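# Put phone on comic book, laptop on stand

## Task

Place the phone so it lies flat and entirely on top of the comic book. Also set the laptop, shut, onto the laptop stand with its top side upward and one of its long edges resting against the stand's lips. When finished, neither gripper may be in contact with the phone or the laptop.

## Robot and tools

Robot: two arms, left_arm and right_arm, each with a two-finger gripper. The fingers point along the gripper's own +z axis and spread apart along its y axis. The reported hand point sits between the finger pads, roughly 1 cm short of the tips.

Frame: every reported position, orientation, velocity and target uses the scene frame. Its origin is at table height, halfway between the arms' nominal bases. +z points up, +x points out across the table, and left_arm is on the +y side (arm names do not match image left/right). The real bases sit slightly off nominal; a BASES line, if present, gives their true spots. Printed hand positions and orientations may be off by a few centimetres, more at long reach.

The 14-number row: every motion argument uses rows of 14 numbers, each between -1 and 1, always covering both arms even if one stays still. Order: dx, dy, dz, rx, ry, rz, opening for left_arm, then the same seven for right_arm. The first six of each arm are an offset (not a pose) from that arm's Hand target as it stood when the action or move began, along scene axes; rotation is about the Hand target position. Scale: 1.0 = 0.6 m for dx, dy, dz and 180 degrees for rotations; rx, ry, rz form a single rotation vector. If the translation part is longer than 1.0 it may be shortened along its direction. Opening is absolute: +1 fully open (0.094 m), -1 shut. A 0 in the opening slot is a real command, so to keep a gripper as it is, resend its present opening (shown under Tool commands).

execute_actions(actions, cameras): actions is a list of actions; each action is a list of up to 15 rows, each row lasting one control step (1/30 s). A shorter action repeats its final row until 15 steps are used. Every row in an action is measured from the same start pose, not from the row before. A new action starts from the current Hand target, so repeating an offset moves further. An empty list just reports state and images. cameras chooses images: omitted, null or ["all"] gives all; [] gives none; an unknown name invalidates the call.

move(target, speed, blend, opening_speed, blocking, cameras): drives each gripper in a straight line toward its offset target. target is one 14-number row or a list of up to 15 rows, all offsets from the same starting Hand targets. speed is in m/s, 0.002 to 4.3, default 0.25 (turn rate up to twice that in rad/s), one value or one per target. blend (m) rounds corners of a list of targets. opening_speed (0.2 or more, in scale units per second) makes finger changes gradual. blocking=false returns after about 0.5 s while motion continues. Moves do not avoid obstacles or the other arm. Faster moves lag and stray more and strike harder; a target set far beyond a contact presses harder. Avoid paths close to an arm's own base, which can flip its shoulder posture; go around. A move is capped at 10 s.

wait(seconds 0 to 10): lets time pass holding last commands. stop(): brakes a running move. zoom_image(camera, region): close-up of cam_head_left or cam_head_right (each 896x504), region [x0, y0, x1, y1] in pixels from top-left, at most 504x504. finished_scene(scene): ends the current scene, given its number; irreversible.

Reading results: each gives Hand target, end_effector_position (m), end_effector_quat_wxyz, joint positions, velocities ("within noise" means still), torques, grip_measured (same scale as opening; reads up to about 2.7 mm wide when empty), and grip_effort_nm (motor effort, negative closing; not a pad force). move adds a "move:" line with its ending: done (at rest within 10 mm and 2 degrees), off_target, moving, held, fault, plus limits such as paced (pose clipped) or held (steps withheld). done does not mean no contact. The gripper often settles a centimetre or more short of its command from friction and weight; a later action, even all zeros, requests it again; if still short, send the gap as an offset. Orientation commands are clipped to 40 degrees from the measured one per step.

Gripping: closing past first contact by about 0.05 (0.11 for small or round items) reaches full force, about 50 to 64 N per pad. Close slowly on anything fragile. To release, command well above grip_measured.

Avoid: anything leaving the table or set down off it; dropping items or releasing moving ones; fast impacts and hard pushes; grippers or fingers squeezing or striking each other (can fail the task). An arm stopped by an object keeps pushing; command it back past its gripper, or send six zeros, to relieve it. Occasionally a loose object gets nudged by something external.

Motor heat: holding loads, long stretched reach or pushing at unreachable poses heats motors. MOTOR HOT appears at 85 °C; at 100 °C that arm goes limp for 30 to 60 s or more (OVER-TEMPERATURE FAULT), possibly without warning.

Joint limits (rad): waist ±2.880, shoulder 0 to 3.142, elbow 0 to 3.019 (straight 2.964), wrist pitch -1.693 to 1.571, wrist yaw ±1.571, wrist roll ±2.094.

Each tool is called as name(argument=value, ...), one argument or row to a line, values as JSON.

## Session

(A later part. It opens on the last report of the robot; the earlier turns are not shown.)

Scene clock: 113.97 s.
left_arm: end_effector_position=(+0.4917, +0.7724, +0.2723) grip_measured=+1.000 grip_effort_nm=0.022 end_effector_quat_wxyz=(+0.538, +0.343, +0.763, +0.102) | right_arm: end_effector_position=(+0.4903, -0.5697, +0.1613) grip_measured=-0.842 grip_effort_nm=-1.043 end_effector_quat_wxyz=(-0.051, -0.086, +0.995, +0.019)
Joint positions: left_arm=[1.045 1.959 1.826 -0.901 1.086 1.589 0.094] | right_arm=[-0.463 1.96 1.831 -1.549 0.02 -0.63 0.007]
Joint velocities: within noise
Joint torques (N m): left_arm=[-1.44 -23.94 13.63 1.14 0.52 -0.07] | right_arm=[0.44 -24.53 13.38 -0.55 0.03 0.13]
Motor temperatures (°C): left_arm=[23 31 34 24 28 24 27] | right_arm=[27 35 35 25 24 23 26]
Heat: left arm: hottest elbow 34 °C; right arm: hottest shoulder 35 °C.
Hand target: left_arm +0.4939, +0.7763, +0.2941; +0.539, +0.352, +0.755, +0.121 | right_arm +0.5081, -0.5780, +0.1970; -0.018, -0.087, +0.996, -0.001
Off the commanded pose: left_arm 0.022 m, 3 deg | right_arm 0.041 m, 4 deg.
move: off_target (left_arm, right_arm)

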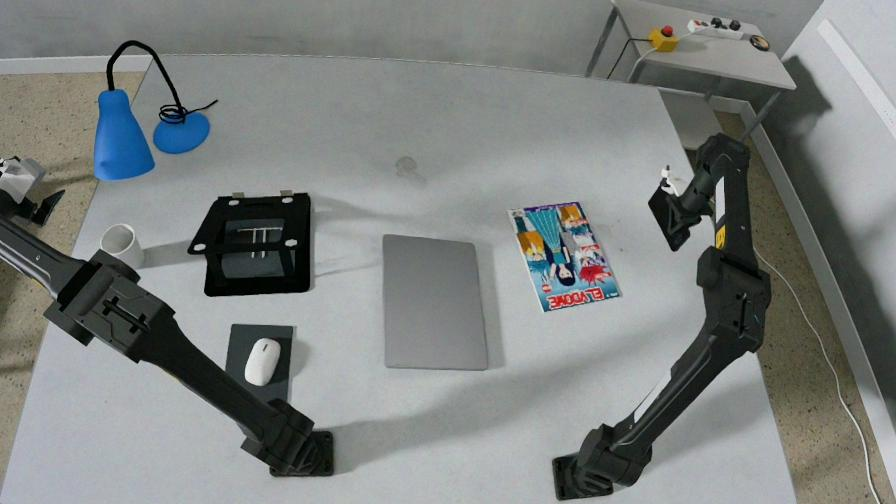

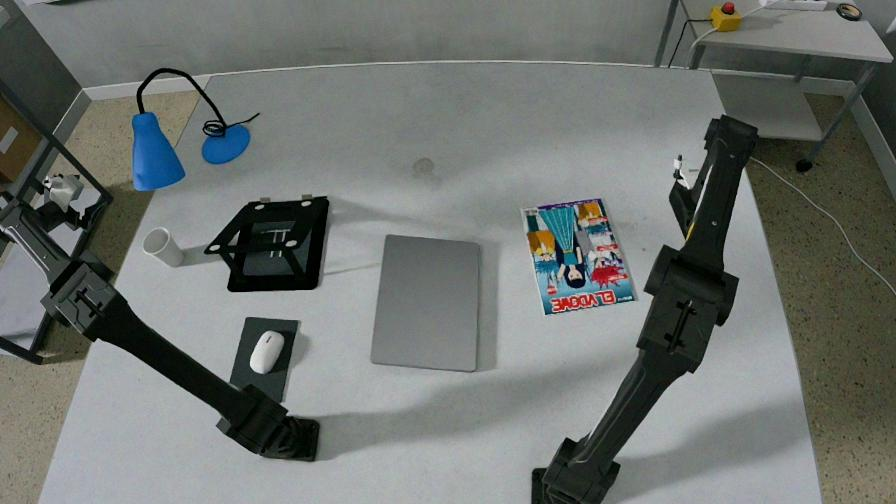

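move(
  target=[0,0,0,0,0,0,1,-0.09,0.42,0,0,0,-0.5,-0.95],
  speed=0.4,
)

move(
  target=[0,0,0,0,0,0,1,0.06,0,-0.1,0.053,-0.3,0,-0.95],
  speed=0.3,
)

zoom_image(
  camera="cam_head_left",
  region=[480, 160, 660, 340],
)

zoom_image(
  camera="cam_head_right",
  region=[490, 160, 670, 340],
)

Scene clock: 122.07 s.
left_arm: end_effector_position=(+0.4917, +0.7724, +0.2723) grip_measured=+1.000 grip_effort_nm=0.022 end_effector_quat_wxyz=(+0.538, +0.343, +0.763, +0.102) | right_arm: end_effector_position=(+0.4556, -0.3299, +0.1849) grip_measured=-0.842 grip_effort_nm=-1.038 end_effector_quat_wxyz=(-0.029, +0.643, +0.765, +0.003)
Joint positions: left_arm=[1.045 1.959 1.826 -0.901 1.086 1.589 0.094] | right_arm=[-0.061 1.652 1.462 -1.423 -0.039 1.341 0.007]
Joint velocities: within noise
Joint torques (N m): left_arm=[-1.26 -24 13.59 0.99 0.55 -0.04] | right_arm=[1.08 -20.31 7.53 0.32 0.18 0.26]
Motor temperatures (°C): left_arm=[23 31 34 24 28 24 27] | right_arm=[27 36 36 25 24 23 26]
Heat: left arm: hottest elbow 34 °C; right arm: hottest shoulder 36 °C.
Hand target: left_arm +0.4939, +0.7763, +0.2941; +0.539, +0.352, +0.755, +0.121 | right_arm +0.4540, -0.3260, +0.1970; -0.014, +0.643, +0.766, +0.012
Off the commanded pose: left_arm 0.022 m, 3 deg | right_arm 0.013 m, 2 deg.
move: off_target (left_arm, right_arm)

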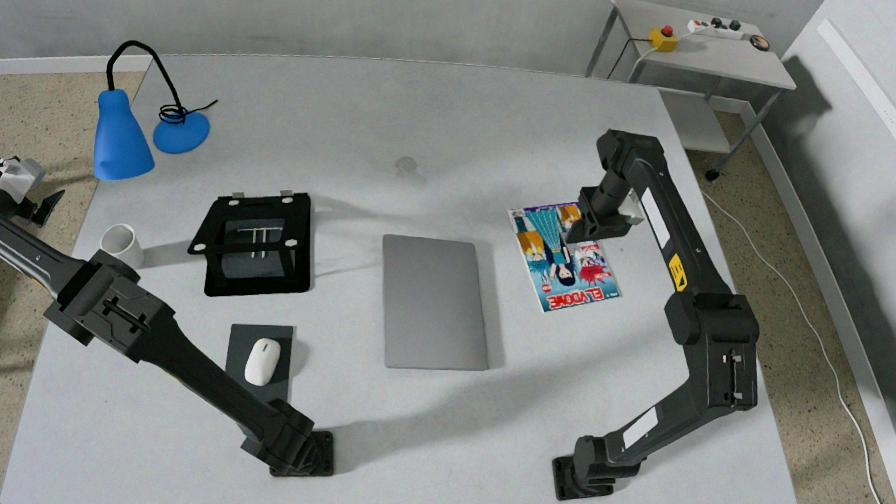

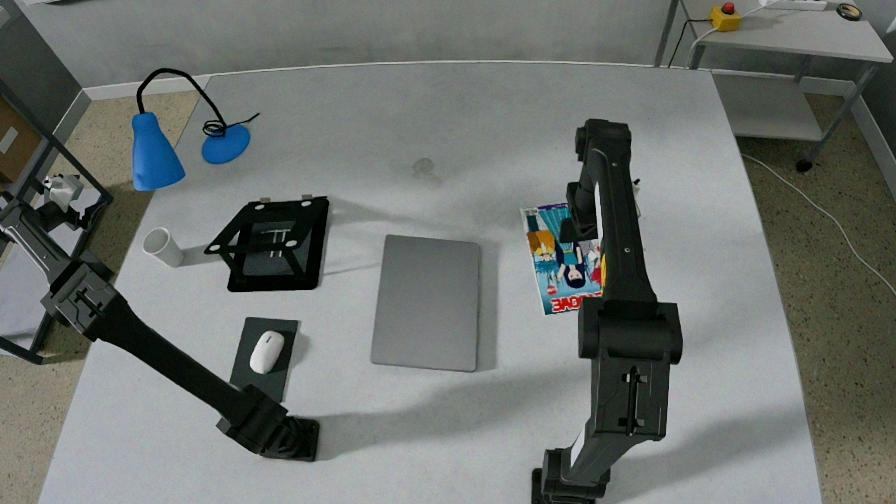

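Scene clock: 124.50 s.
left_arm: end_effector_position=(+0.4917, +0.7724, +0.2723) grip_measured=+1.000 grip_effort_nm=0.022 end_effector_quat_wxyz=(+0.538, +0.343, +0.763, +0.102) | right_arm: end_effector_position=(+0.4885, -0.3199, +0.1332) grip_measured=-0.842 grip_effort_nm=-1.038 end_effector_quat_wxyz=(+0.273, +0.564, +0.692, +0.358)
Joint positions: left_arm=[1.045 1.959 1.826 -0.901 1.086 1.589 0.094] | right_arm=[-0.115 1.402 0.743 -0.007 -0.275 1.391 0.007]
Joint velocities: within noise
Joint torques (N m): left_arm=[-1.61 -24 13.9 1.17 0.49 -0.06] | right_arm=[-0.32 -12.86 7.28 2.32 -0.11 0.08]
Motor temperatures (°C): left_arm=[23 31 34 24 28 24 27] | right_arm=[27 36 36 25 24 23 26]
Heat: left arm: hottest elbow 34 °C; right arm: hottest shoulder 36 °C.
Hand target: left_arm +0.4939, +0.7763, +0.2941; +0.539, +0.352, +0.755, +0.121 | right_arm +0.4901, -0.3260, +0.1370; +0.284, +0.564, +0.685, +0.363
Off the commanded pose: left_arm 0.022 m, 3 deg | right_arm 0.007 m, 2 deg.
move: off_target (left_arm)

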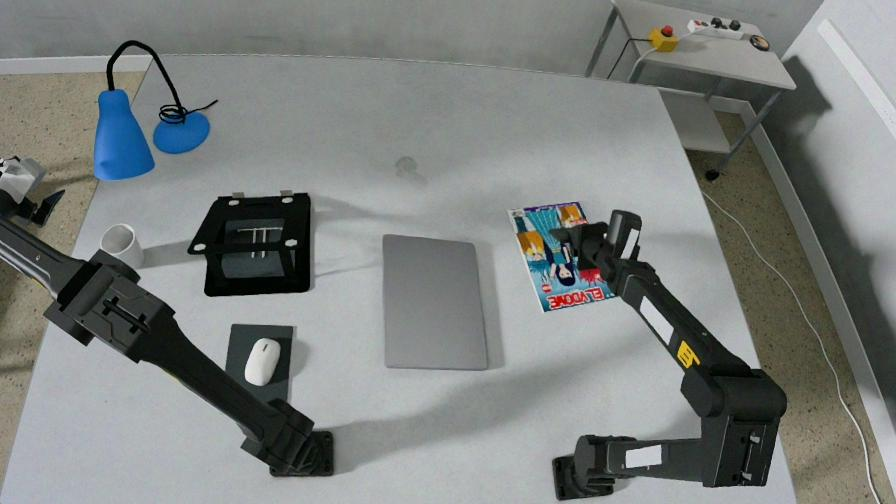

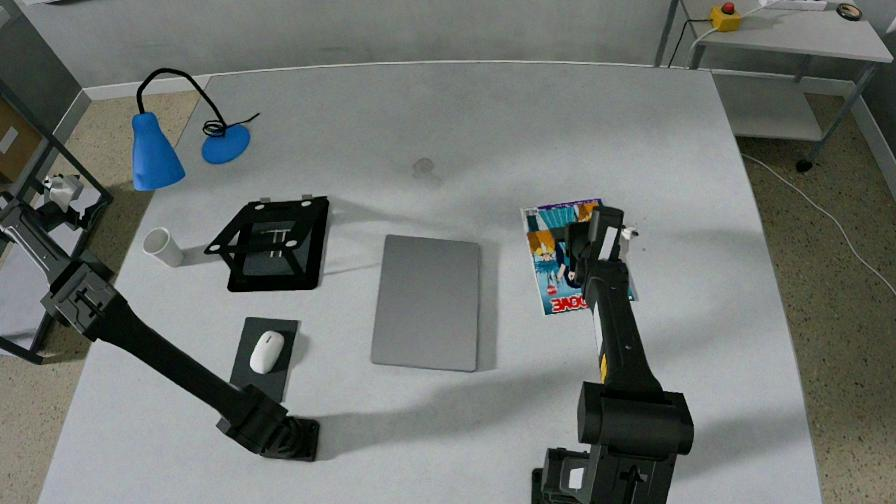

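Scaled by 2.800.

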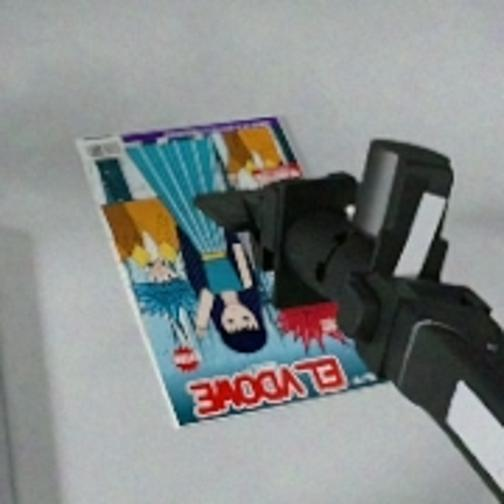

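Scaled by 2.800.

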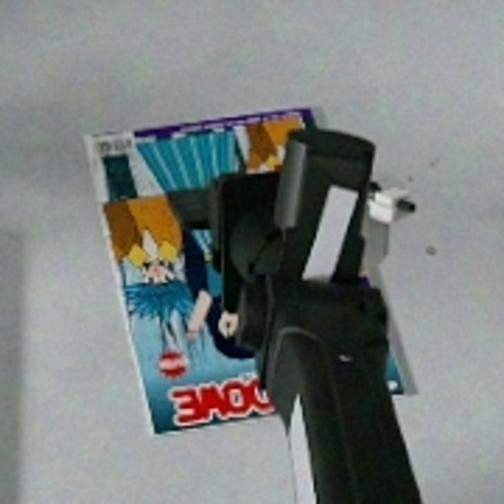

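move(
  target=[0,0,0,0,0,0,1,0,0.01,-0.14,0,0,0,-0.95],
  speed=0.15,
)

zoom_image(
  camera="cam_head_left",
  region=[480, 160, 660, 340],
)

zoom_image(
  camera="cam_head_right",
  region=[490, 160, 670, 340],
)

Scene clock: 133.07 s.
left_arm: end_effector_position=(+0.4917, +0.7724, +0.2723) grip_measured=+1.000 grip_effort_nm=0.027 end_effector_quat_wxyz=(+0.538, +0.343, +0.763, +0.102) | right_arm: end_effector_position=(+0.4864, -0.3210, +0.0502) grip_measured=-0.842 grip_effort_nm=-1.033 end_effector_quat_wxyz=(+0.275, +0.568, +0.688, +0.357)
Joint positions: left_arm=[1.045 1.959 1.826 -0.901 1.086 1.589 0.094] | right_arm=[-0.115 1.599 0.654 0.282 -0.267 1.401 0.007]
Joint velocities: within noise
Joint torques (N m): left_arm=[-1.38 -23.41 13.76 1.28 0.46 -0.05] | right_arm=[0.67 -13.57 5.93 2.09 0.03 0.11]
Motor temperatures (°C): left_arm=[23 31 34 24 28 24 27] | right_arm=[27 35 35 25 24 23 26]
Heat: left arm: hottest elbow 34 °C; right arm: hottest shoulder 35 °C.
Hand target: left_arm +0.4939, +0.7763, +0.2941; +0.539, +0.352, +0.755, +0.121 | right_arm +0.4901, -0.3200, +0.0530; +0.284, +0.564, +0.685, +0.363
Off the commanded pose: left_arm 0.022 m, 3 deg | right_arm 0.005 m, 1 deg.
move: off_target (left_arm)

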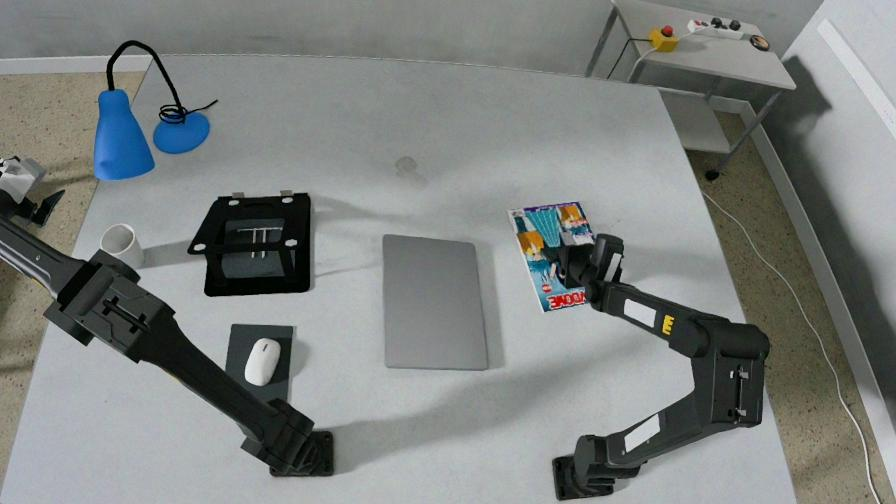

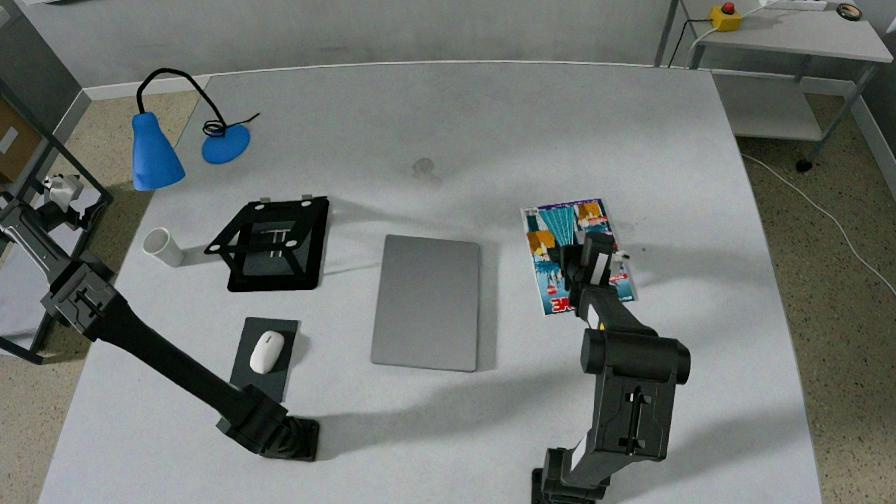

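Scaled by 2.800.

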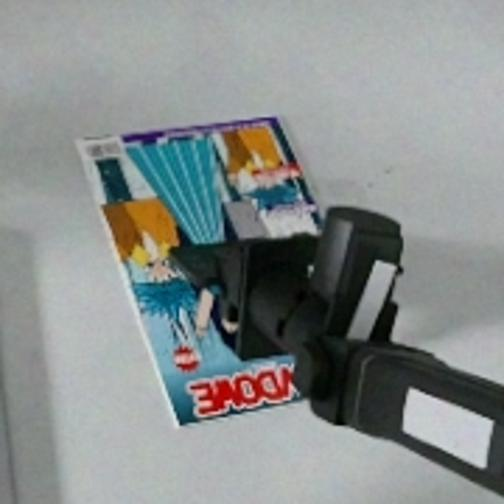

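Scaled by 2.800.

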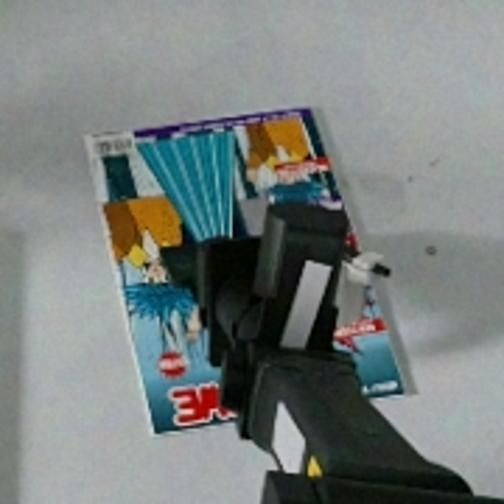

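move(
  target=[0,0,0,0,0,0,1,0.0,0.017,-0.05,0,0,0,-0.95],
  speed=0.06,
)

zoom_image(
  camera="cam_head_left",
  region=[500, 190, 640, 330],
)

zoom_image(
  camera="cam_head_right",
  region=[510, 190, 650, 330],
)

Scene clock: 137.27 s.
left_arm: end_effector_position=(+0.4917, +0.7724, +0.2723) grip_measured=+1.000 grip_effort_nm=0.027 end_effector_quat_wxyz=(+0.538, +0.343, +0.763, +0.102) | right_arm: end_effector_position=(+0.4919, -0.3166, +0.0323) grip_measured=-0.842 grip_effort_nm=-1.038 end_effector_quat_wxyz=(+0.288, +0.566, +0.681, +0.364)
Joint positions: left_arm=[1.045 1.959 1.826 -0.901 1.086 1.589 0.094] | right_arm=[-0.099 1.669 0.642 0.399 -0.247 1.42 0.007]
Joint velocities: within noise
Joint torques (N m): left_arm=[-1.67 -23.12 13.59 1.1 0.53 -0.01] | right_arm=[1.44 -12.45 4.97 2.18 0.08 0.13]
Motor temperatures (°C): left_arm=[23 31 34 24 28 24 27] | right_arm=[27 35 35 25 24 23 27]
Heat: left arm: hottest elbow 34 °C; right arm: hottest shoulder 35 °C.
Hand target: left_arm +0.4939, +0.7763, +0.2941; +0.539, +0.352, +0.755, +0.121 | right_arm +0.4901, -0.3098, +0.0230; +0.284, +0.564, +0.685, +0.363
Off the commanded pose: left_arm 0.022 m, 3 deg | right_arm 0.012 m, 1 deg.
move: off_target (left_arm, right_arm)

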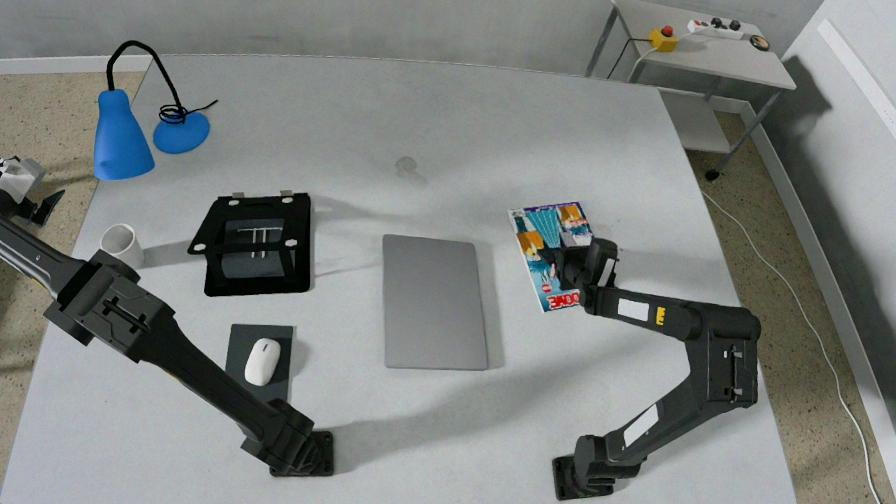

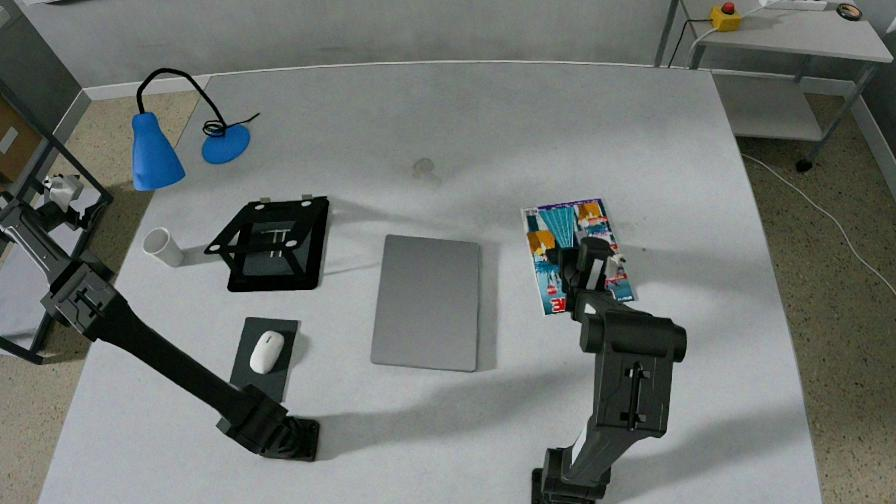

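Scaled by 3.600.

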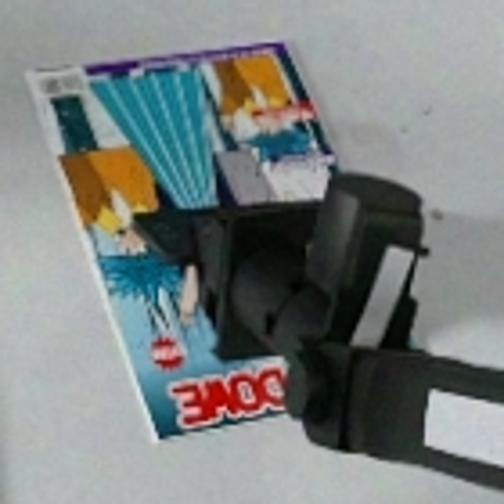

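Scaled by 3.600.

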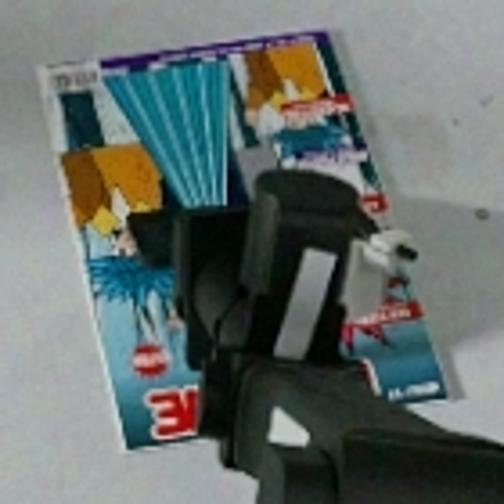

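move(
  target=[
    [0,0,0,0,0,0,1,0.0,0.0,-0.015,0.015,-0.083,0,-0.95],
    [0,0,0,0,0,0,1,0.0,0.0,-0.015,0.015,-0.083,0,-0.5],
  ],
  speed=0.06,
  opening_speed=0.2,
)

zoom_image(
  camera="cam_head_left",
  region=[500, 190, 640, 330],
)

zoom_image(
  camera="cam_head_right",
  region=[510, 190, 650, 330],
)

Scene clock: 146.33 s.
left_arm: end_effector_position=(+0.4917, +0.7724, +0.2723) grip_measured=+1.000 grip_effort_nm=0.022 end_effector_quat_wxyz=(+0.538, +0.343, +0.763, +0.102) | right_arm: end_effector_position=(+0.4970, -0.3105, +0.0318) grip_measured=-0.502 grip_effort_nm=0.051 end_effector_quat_wxyz=(+0.370, +0.508, +0.632, +0.453)
Joint positions: left_arm=[1.045 1.959 1.826 -0.901 1.086 1.589 0.094] | right_arm=[-0.099 1.845 0.561 0.95 -0.287 1.466 0.023]
Joint velocities: within noise
Joint torques (N m): left_arm=[-2.32 -24.23 13.7 1.14 0.49 -0.04] | right_arm=[0.38 -11.99 2.93 2.07 -0.11 0.19]
Motor temperatures (°C): left_arm=[23 31 34 24 28 24 27] | right_arm=[27 34 34 25 24 23 27]
Heat: left arm: hottest elbow 34 °C; right arm: hottest shoulder 34 °C.
Hand target: left_arm +0.4939, +0.7763, +0.2941; +0.539, +0.352, +0.755, +0.121 | right_arm +0.4900, -0.3098, +0.0139; +0.357, +0.519, +0.634, +0.449
Off the commanded pose: left_arm 0.022 m, 3 deg | right_arm 0.019 m, 2 deg.
move: off_target (left_arm, right_arm); target 2's new opening was sent with right_arm's hand 0.019 m and 2 deg from that target

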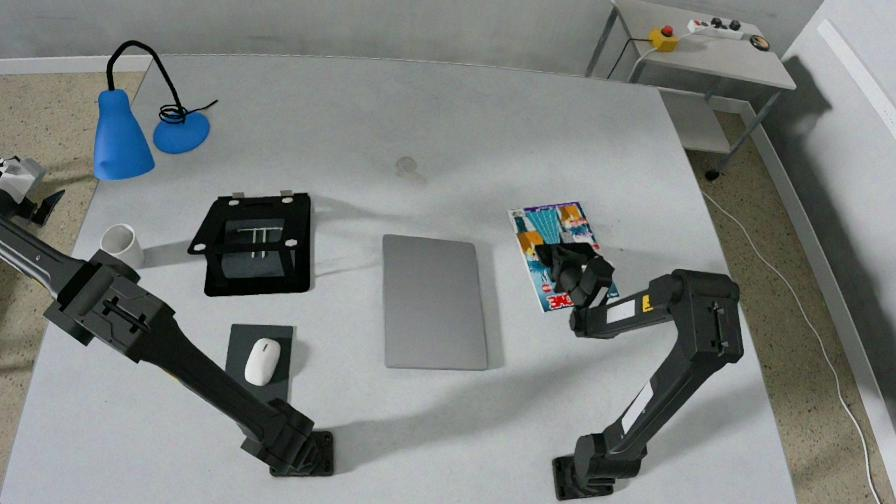

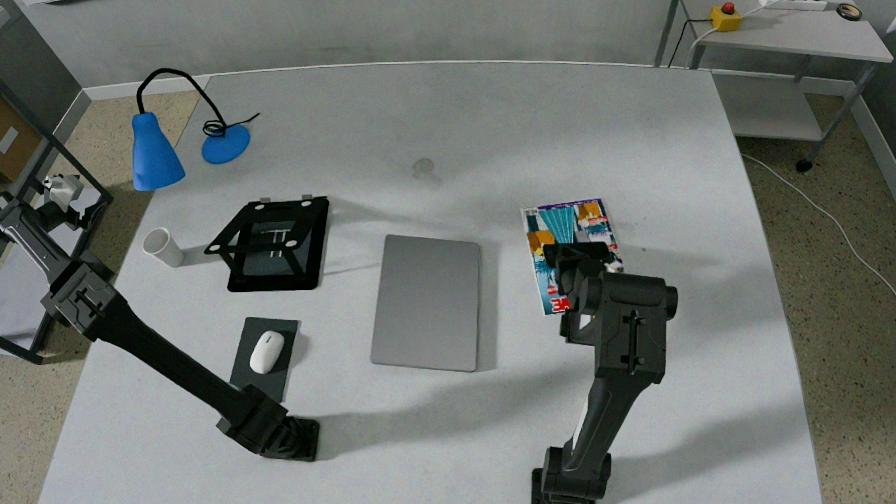

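Scaled by 3.600.

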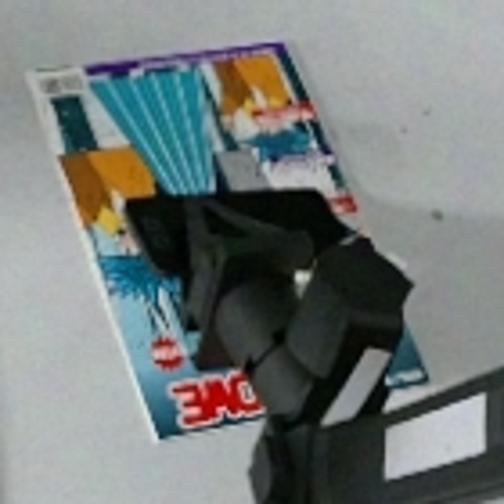

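Scaled by 3.600.

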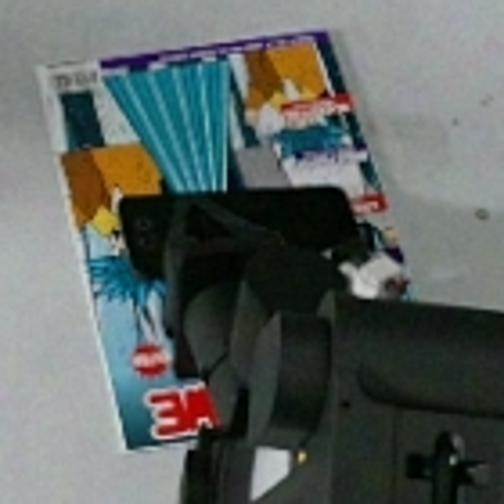

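move(
  target=[0,0,0,0,0,0,1,-0.22,-0.04,0.03,0,0,0,-0.5],
  speed=0.1,
)

zoom_image(
  camera="cam_head_left",
  region=[500, 190, 640, 330],
)

zoom_image(
  camera="cam_head_right",
  region=[510, 190, 650, 330],
)

Scene clock: 151.43 s.
left_arm: end_effector_position=(+0.4917, +0.7724, +0.2723) grip_measured=+1.000 grip_effort_nm=0.027 end_effector_quat_wxyz=(+0.538, +0.343, +0.763, +0.102) | right_arm: end_effector_position=(+0.3604, -0.3294, +0.0248) grip_measured=-0.501 grip_effort_nm=0.042 end_effector_quat_wxyz=(+0.346, +0.522, +0.638, +0.448)
Joint positions: left_arm=[1.045 1.959 1.826 -0.901 1.086 1.589 0.094] | right_arm=[-0.241 1.705 0.217 1.082 -0.43 1.422 0.023]
Joint velocities: within noise
Joint torques (N m): left_arm=[-1.38 -23.3 13.82 1.02 0.57 -0.07] | right_arm=[-0.56 -11.46 1.22 1.96 -0.16 0.04]
Motor temperatures (°C): left_arm=[23 31 34 24 28 24 27] | right_arm=[27 34 34 25 24 23 26]
Heat: left arm: hottest elbow 34 °C; right arm: hottest shoulder 34 °C.
Hand target: left_arm +0.4939, +0.7763, +0.2941; +0.539, +0.352, +0.755, +0.121 | right_arm +0.3582, -0.3338, +0.0321; +0.357, +0.518, +0.634, +0.450
Off the commanded pose: left_arm 0.022 m, 3 deg | right_arm 0.009 m, 1 deg.
move: off_target (left_arm)

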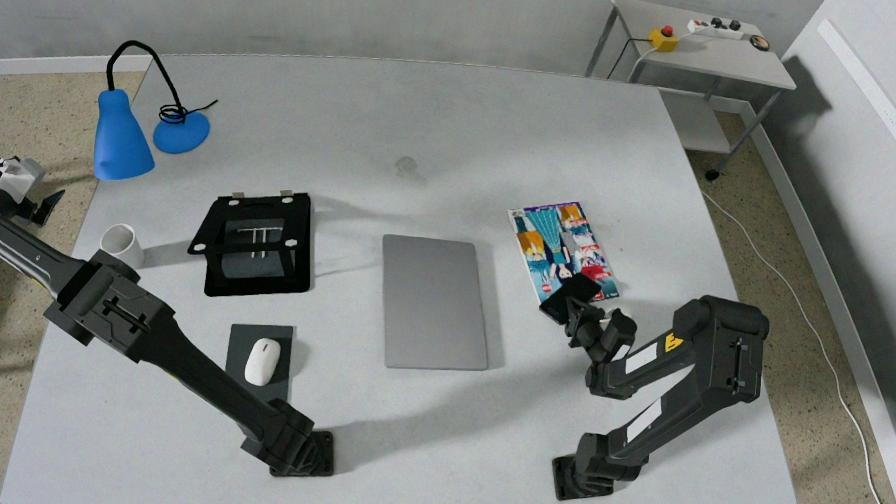

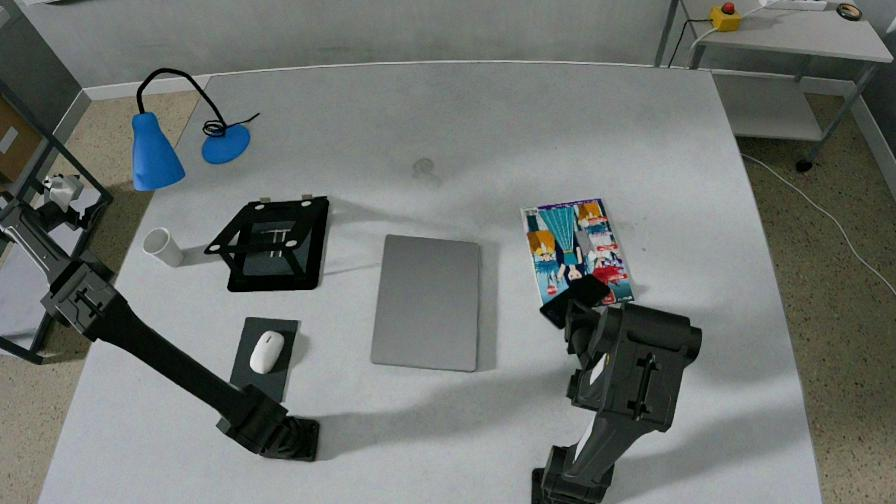

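Scaled by 3.600.

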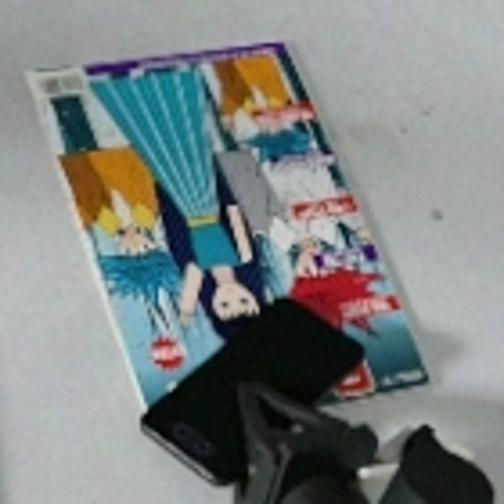

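Scaled by 3.600.

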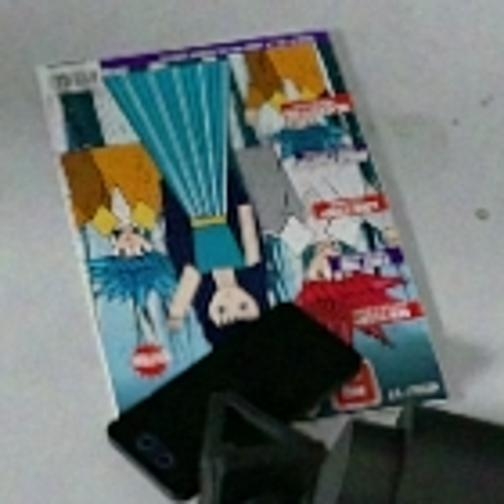

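move(
  target=[0,0,0,0,0,0,1,-0.15,-0.05,-0.01,0,0,0,-0.5],
  speed=0.5,
)

zoom_image(
  camera="cam_head_left",
  region=[500, 190, 640, 330],
)

zoom_image(
  camera="cam_head_right",
  region=[510, 190, 650, 330],
)

Scene clock: 156.33 s.
left_arm: end_effector_position=(+0.4917, +0.7724, +0.2723) grip_measured=+1.000 grip_effort_nm=0.022 end_effector_quat_wxyz=(+0.538, +0.343, +0.763, +0.102) | right_arm: end_effector_position=(+0.2713, -0.3618, +0.0251) grip_measured=-0.501 grip_effort_nm=0.046 end_effector_quat_wxyz=(+0.354, +0.517, +0.635, +0.453)
Joint positions: left_arm=[1.045 1.959 1.826 -0.901 1.086 1.589 0.094] | right_arm=[-0.557 1.701 0.034 1.199 -0.719 1.269 0.023]
Joint velocities: within noise
Joint torques (N m): left_arm=[-1.49 -23.53 13.76 1.16 0.52 -0.02] | right_arm=[-0.44 -8.59 -0.08 1.16 -0.21 -0.04]
Motor temperatures (°C): left_arm=[23 31 35 24 28 24 27] | right_arm=[27 34 33 25 24 23 26]
Heat: left arm: hottest elbow 35 °C; right arm: hottest shoulder 34 °C.
Hand target: left_arm +0.4939, +0.7763, +0.2941; +0.539, +0.352, +0.755, +0.121 | right_arm +0.2680, -0.3638, +0.0260; +0.357, +0.519, +0.634, +0.449
Off the commanded pose: left_arm 0.022 m, 3 deg | right_arm 0.004 m, 1 deg.
move: off_target (left_arm)

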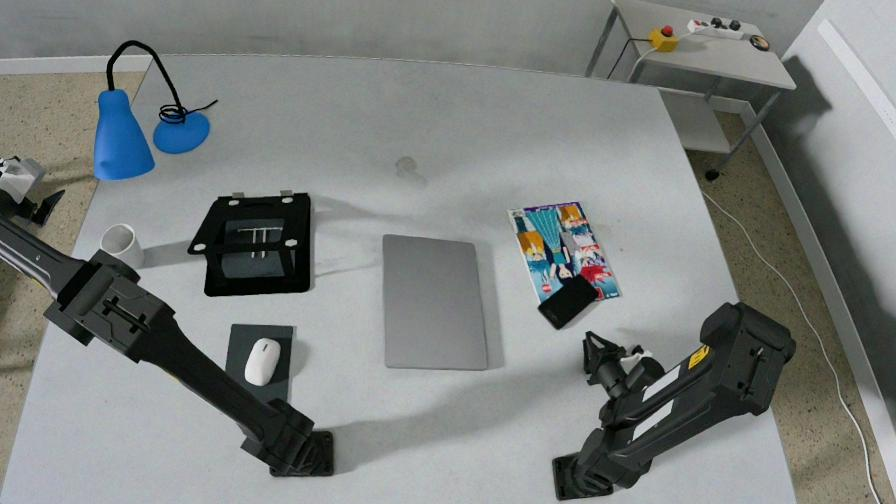

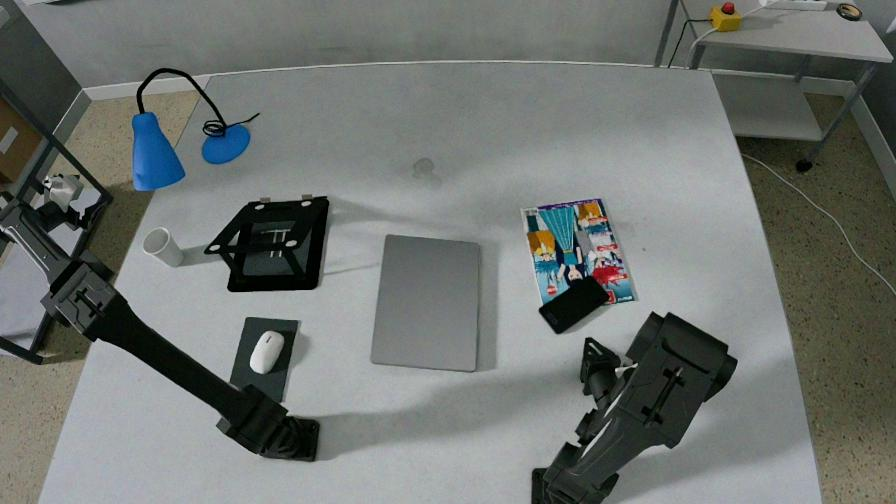

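Scaled by 3.600.

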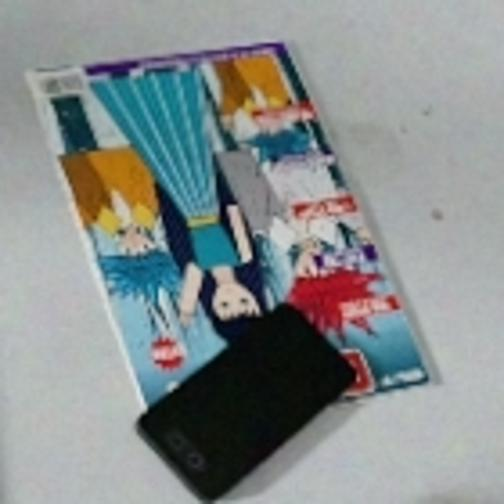

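Scaled by 3.600.

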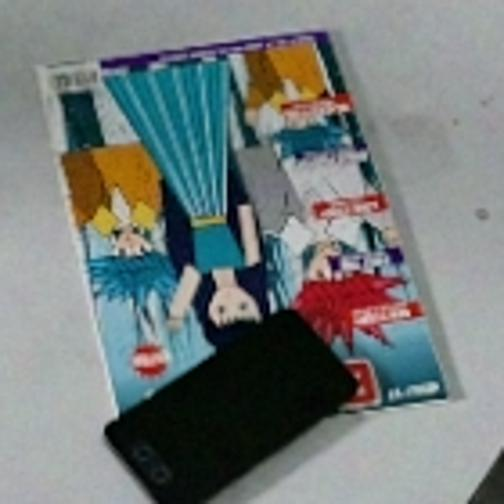

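move(
  target=[
    [0,0,0,0,0,0,1,0,0,0.2,-0.191,0.344,0.163,1],
    [0,0,0,0,0,0,1,0.145,0.065,0.16,-0.191,0.344,0.163,1],
  ],
  speed=0.4,
)

zoom_image(
  camera="cam_head_left",
  region=[500, 220, 640, 360],
)

zoom_image(
  camera="cam_head_right",
  region=[510, 220, 650, 360],
)

Scene clock: 167.97 s.
left_arm: end_effector_position=(+0.4917, +0.7724, +0.2723) grip_measured=+1.000 grip_effort_nm=0.022 end_effector_quat_wxyz=(+0.538, +0.343, +0.763, +0.102) | right_arm: end_effector_position=(+0.3299, -0.3264, +0.1091) grip_measured=+0.999 grip_effort_nm=0.051 end_effector_quat_wxyz=(-0.022, +0.382, +0.924, -0.005)
Joint positions: left_arm=[1.045 1.959 1.826 -0.901 1.086 1.589 0.094] | right_arm=[-0.054 1.398 0.964 -1.181 -0.005 0.736 0.094]
Joint velocities: within noise
Joint torques (N m): left_arm=[-1.44 -23.71 14 1.22 0.47 0] | right_arm=[1.03 -10.75 11.64 0.25 0.13 0.22]
Motor temperatures (°C): left_arm=[23 31 35 24 28 24 27] | right_arm=[27 33 33 25 24 23 26]
Heat: left arm: hottest elbow 35 °C; right arm: hottest shoulder 33 °C.
Hand target: left_arm +0.4939, +0.7763, +0.2941; +0.539, +0.352, +0.755, +0.121 | right_arm +0.3551, -0.3249, +0.1220; +0.000, +0.382, +0.924, +0.001
Off the commanded pose: left_arm 0.022 m, 3 deg | right_arm 0.028 m, 3 deg.
move: off_target (left_arm, right_arm)

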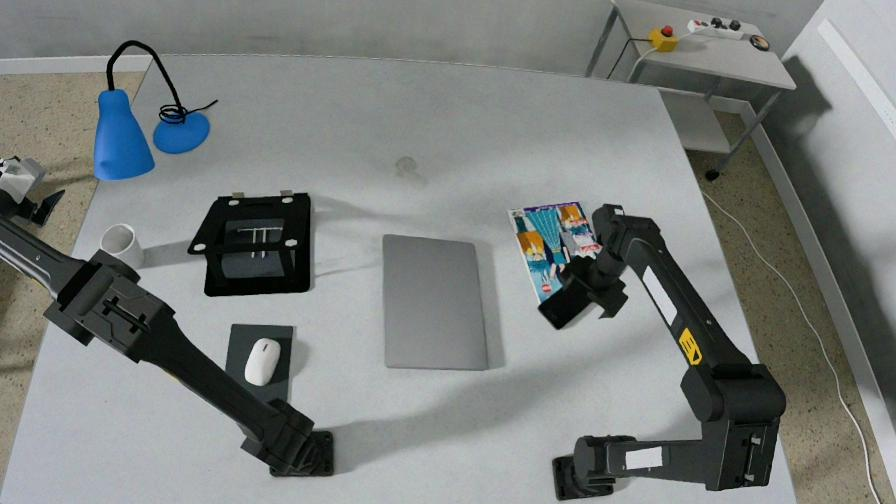

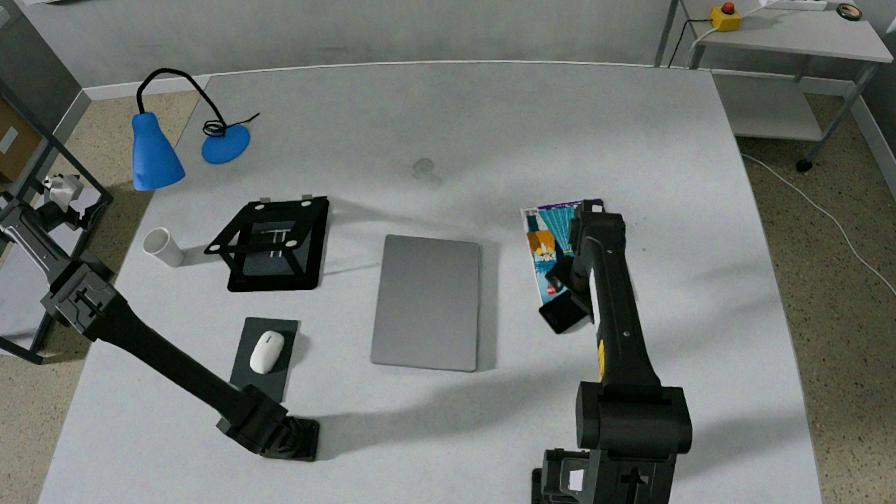

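Scaled by 3.600.

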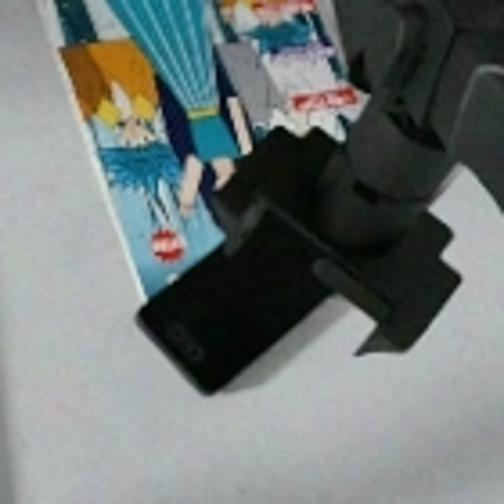

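Scaled by 3.600.

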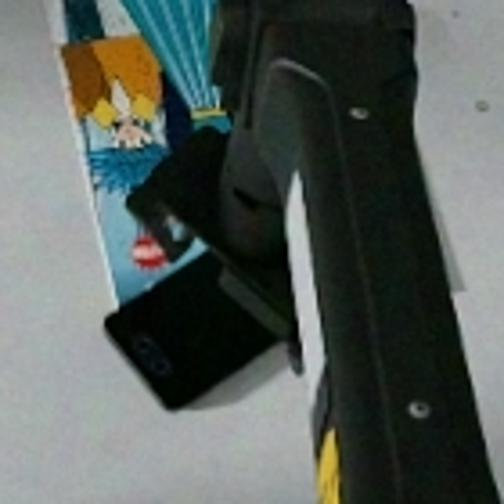

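move(
  target=[0,0,0,0,0,0,1,0.033,0.013,-0.1,0,0,0,1],
  speed=0.15,
)

zoom_image(
  camera="cam_head_left",
  region=[500, 220, 640, 360],
)

zoom_image(
  camera="cam_head_right",
  region=[510, 220, 650, 360],
)

Scene clock: 172.93 s.
left_arm: end_effector_position=(+0.4917, +0.7724, +0.2723) grip_measured=+1.000 grip_effort_nm=0.027 end_effector_quat_wxyz=(+0.538, +0.343, +0.763, +0.102) | right_arm: end_effector_position=(+0.3637, -0.3210, +0.0619) grip_measured=+0.999 grip_effort_nm=0.056 end_effector_quat_wxyz=(-0.007, +0.384, +0.923, +0.000)
Joint positions: left_arm=[1.045 1.959 1.826 -0.901 1.086 1.589 0.094] | right_arm=[-0.036 1.527 0.964 -1.021 -0.004 0.758 0.094]
Joint velocities: within noise
Joint torques (N m): left_arm=[-1.67 -23.59 13.81 1.21 0.51 0.05] | right_arm=[1.38 -12.22 8.57 0.46 0.14 0.22]
Motor temperatures (°C): left_arm=[23 31 35 24 28 24 27] | right_arm=[27 33 34 25 24 23 26]
Heat: left arm: hottest elbow 35 °C; right arm: hottest elbow 34 °C.
Hand target: left_arm +0.4939, +0.7763, +0.2941; +0.539, +0.352, +0.755, +0.121 | right_arm +0.3749, -0.3170, +0.0620; +0.000, +0.382, +0.924, +0.001
Off the commanded pose: left_arm 0.022 m, 3 deg | right_arm 0.012 m, 1 deg.
move: off_target (left_arm, right_arm)

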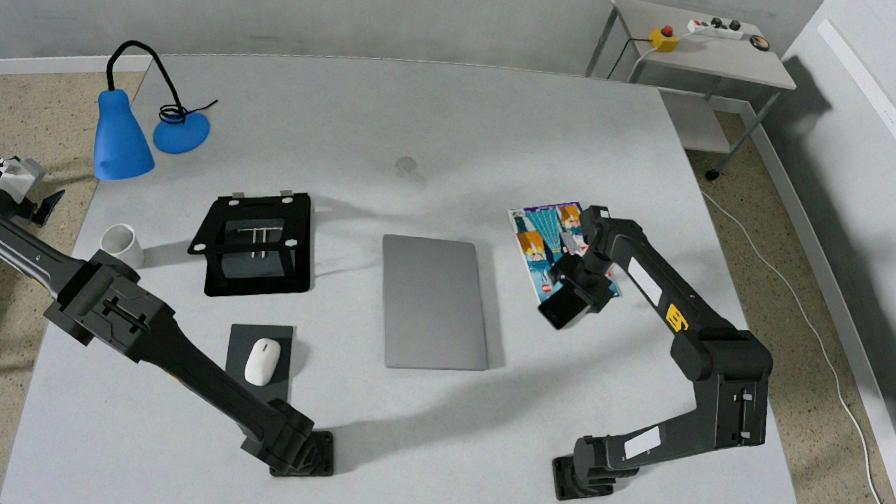

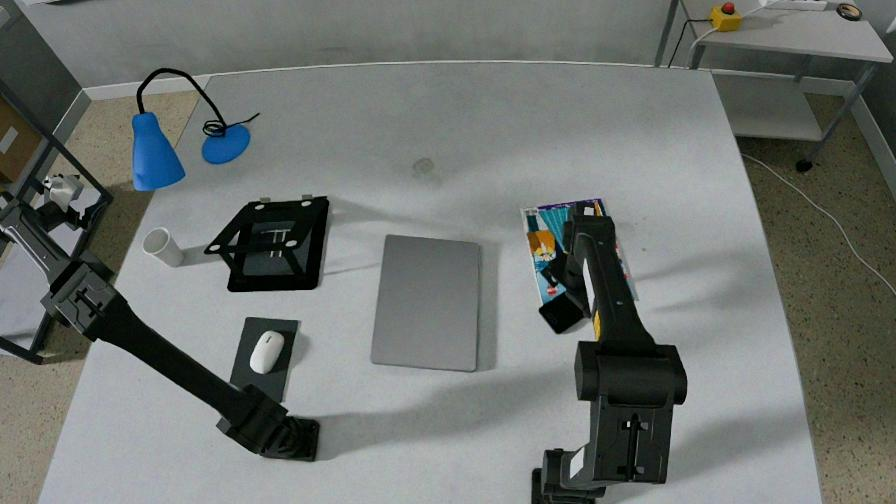

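Scaled by 3.600.

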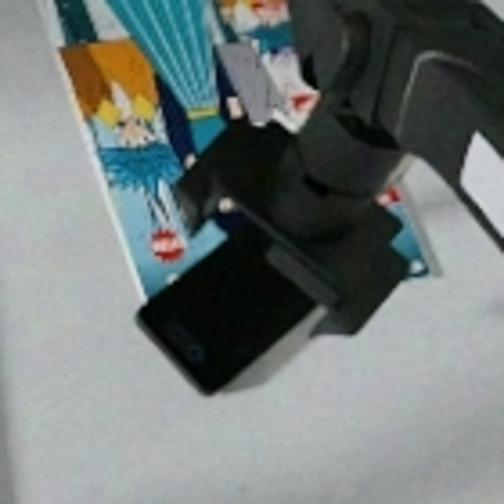

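Scaled by 3.600.

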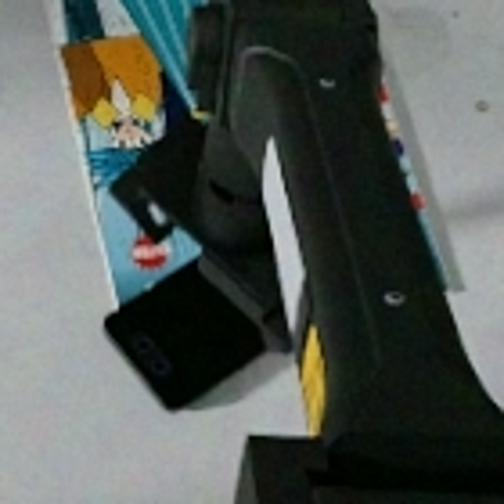

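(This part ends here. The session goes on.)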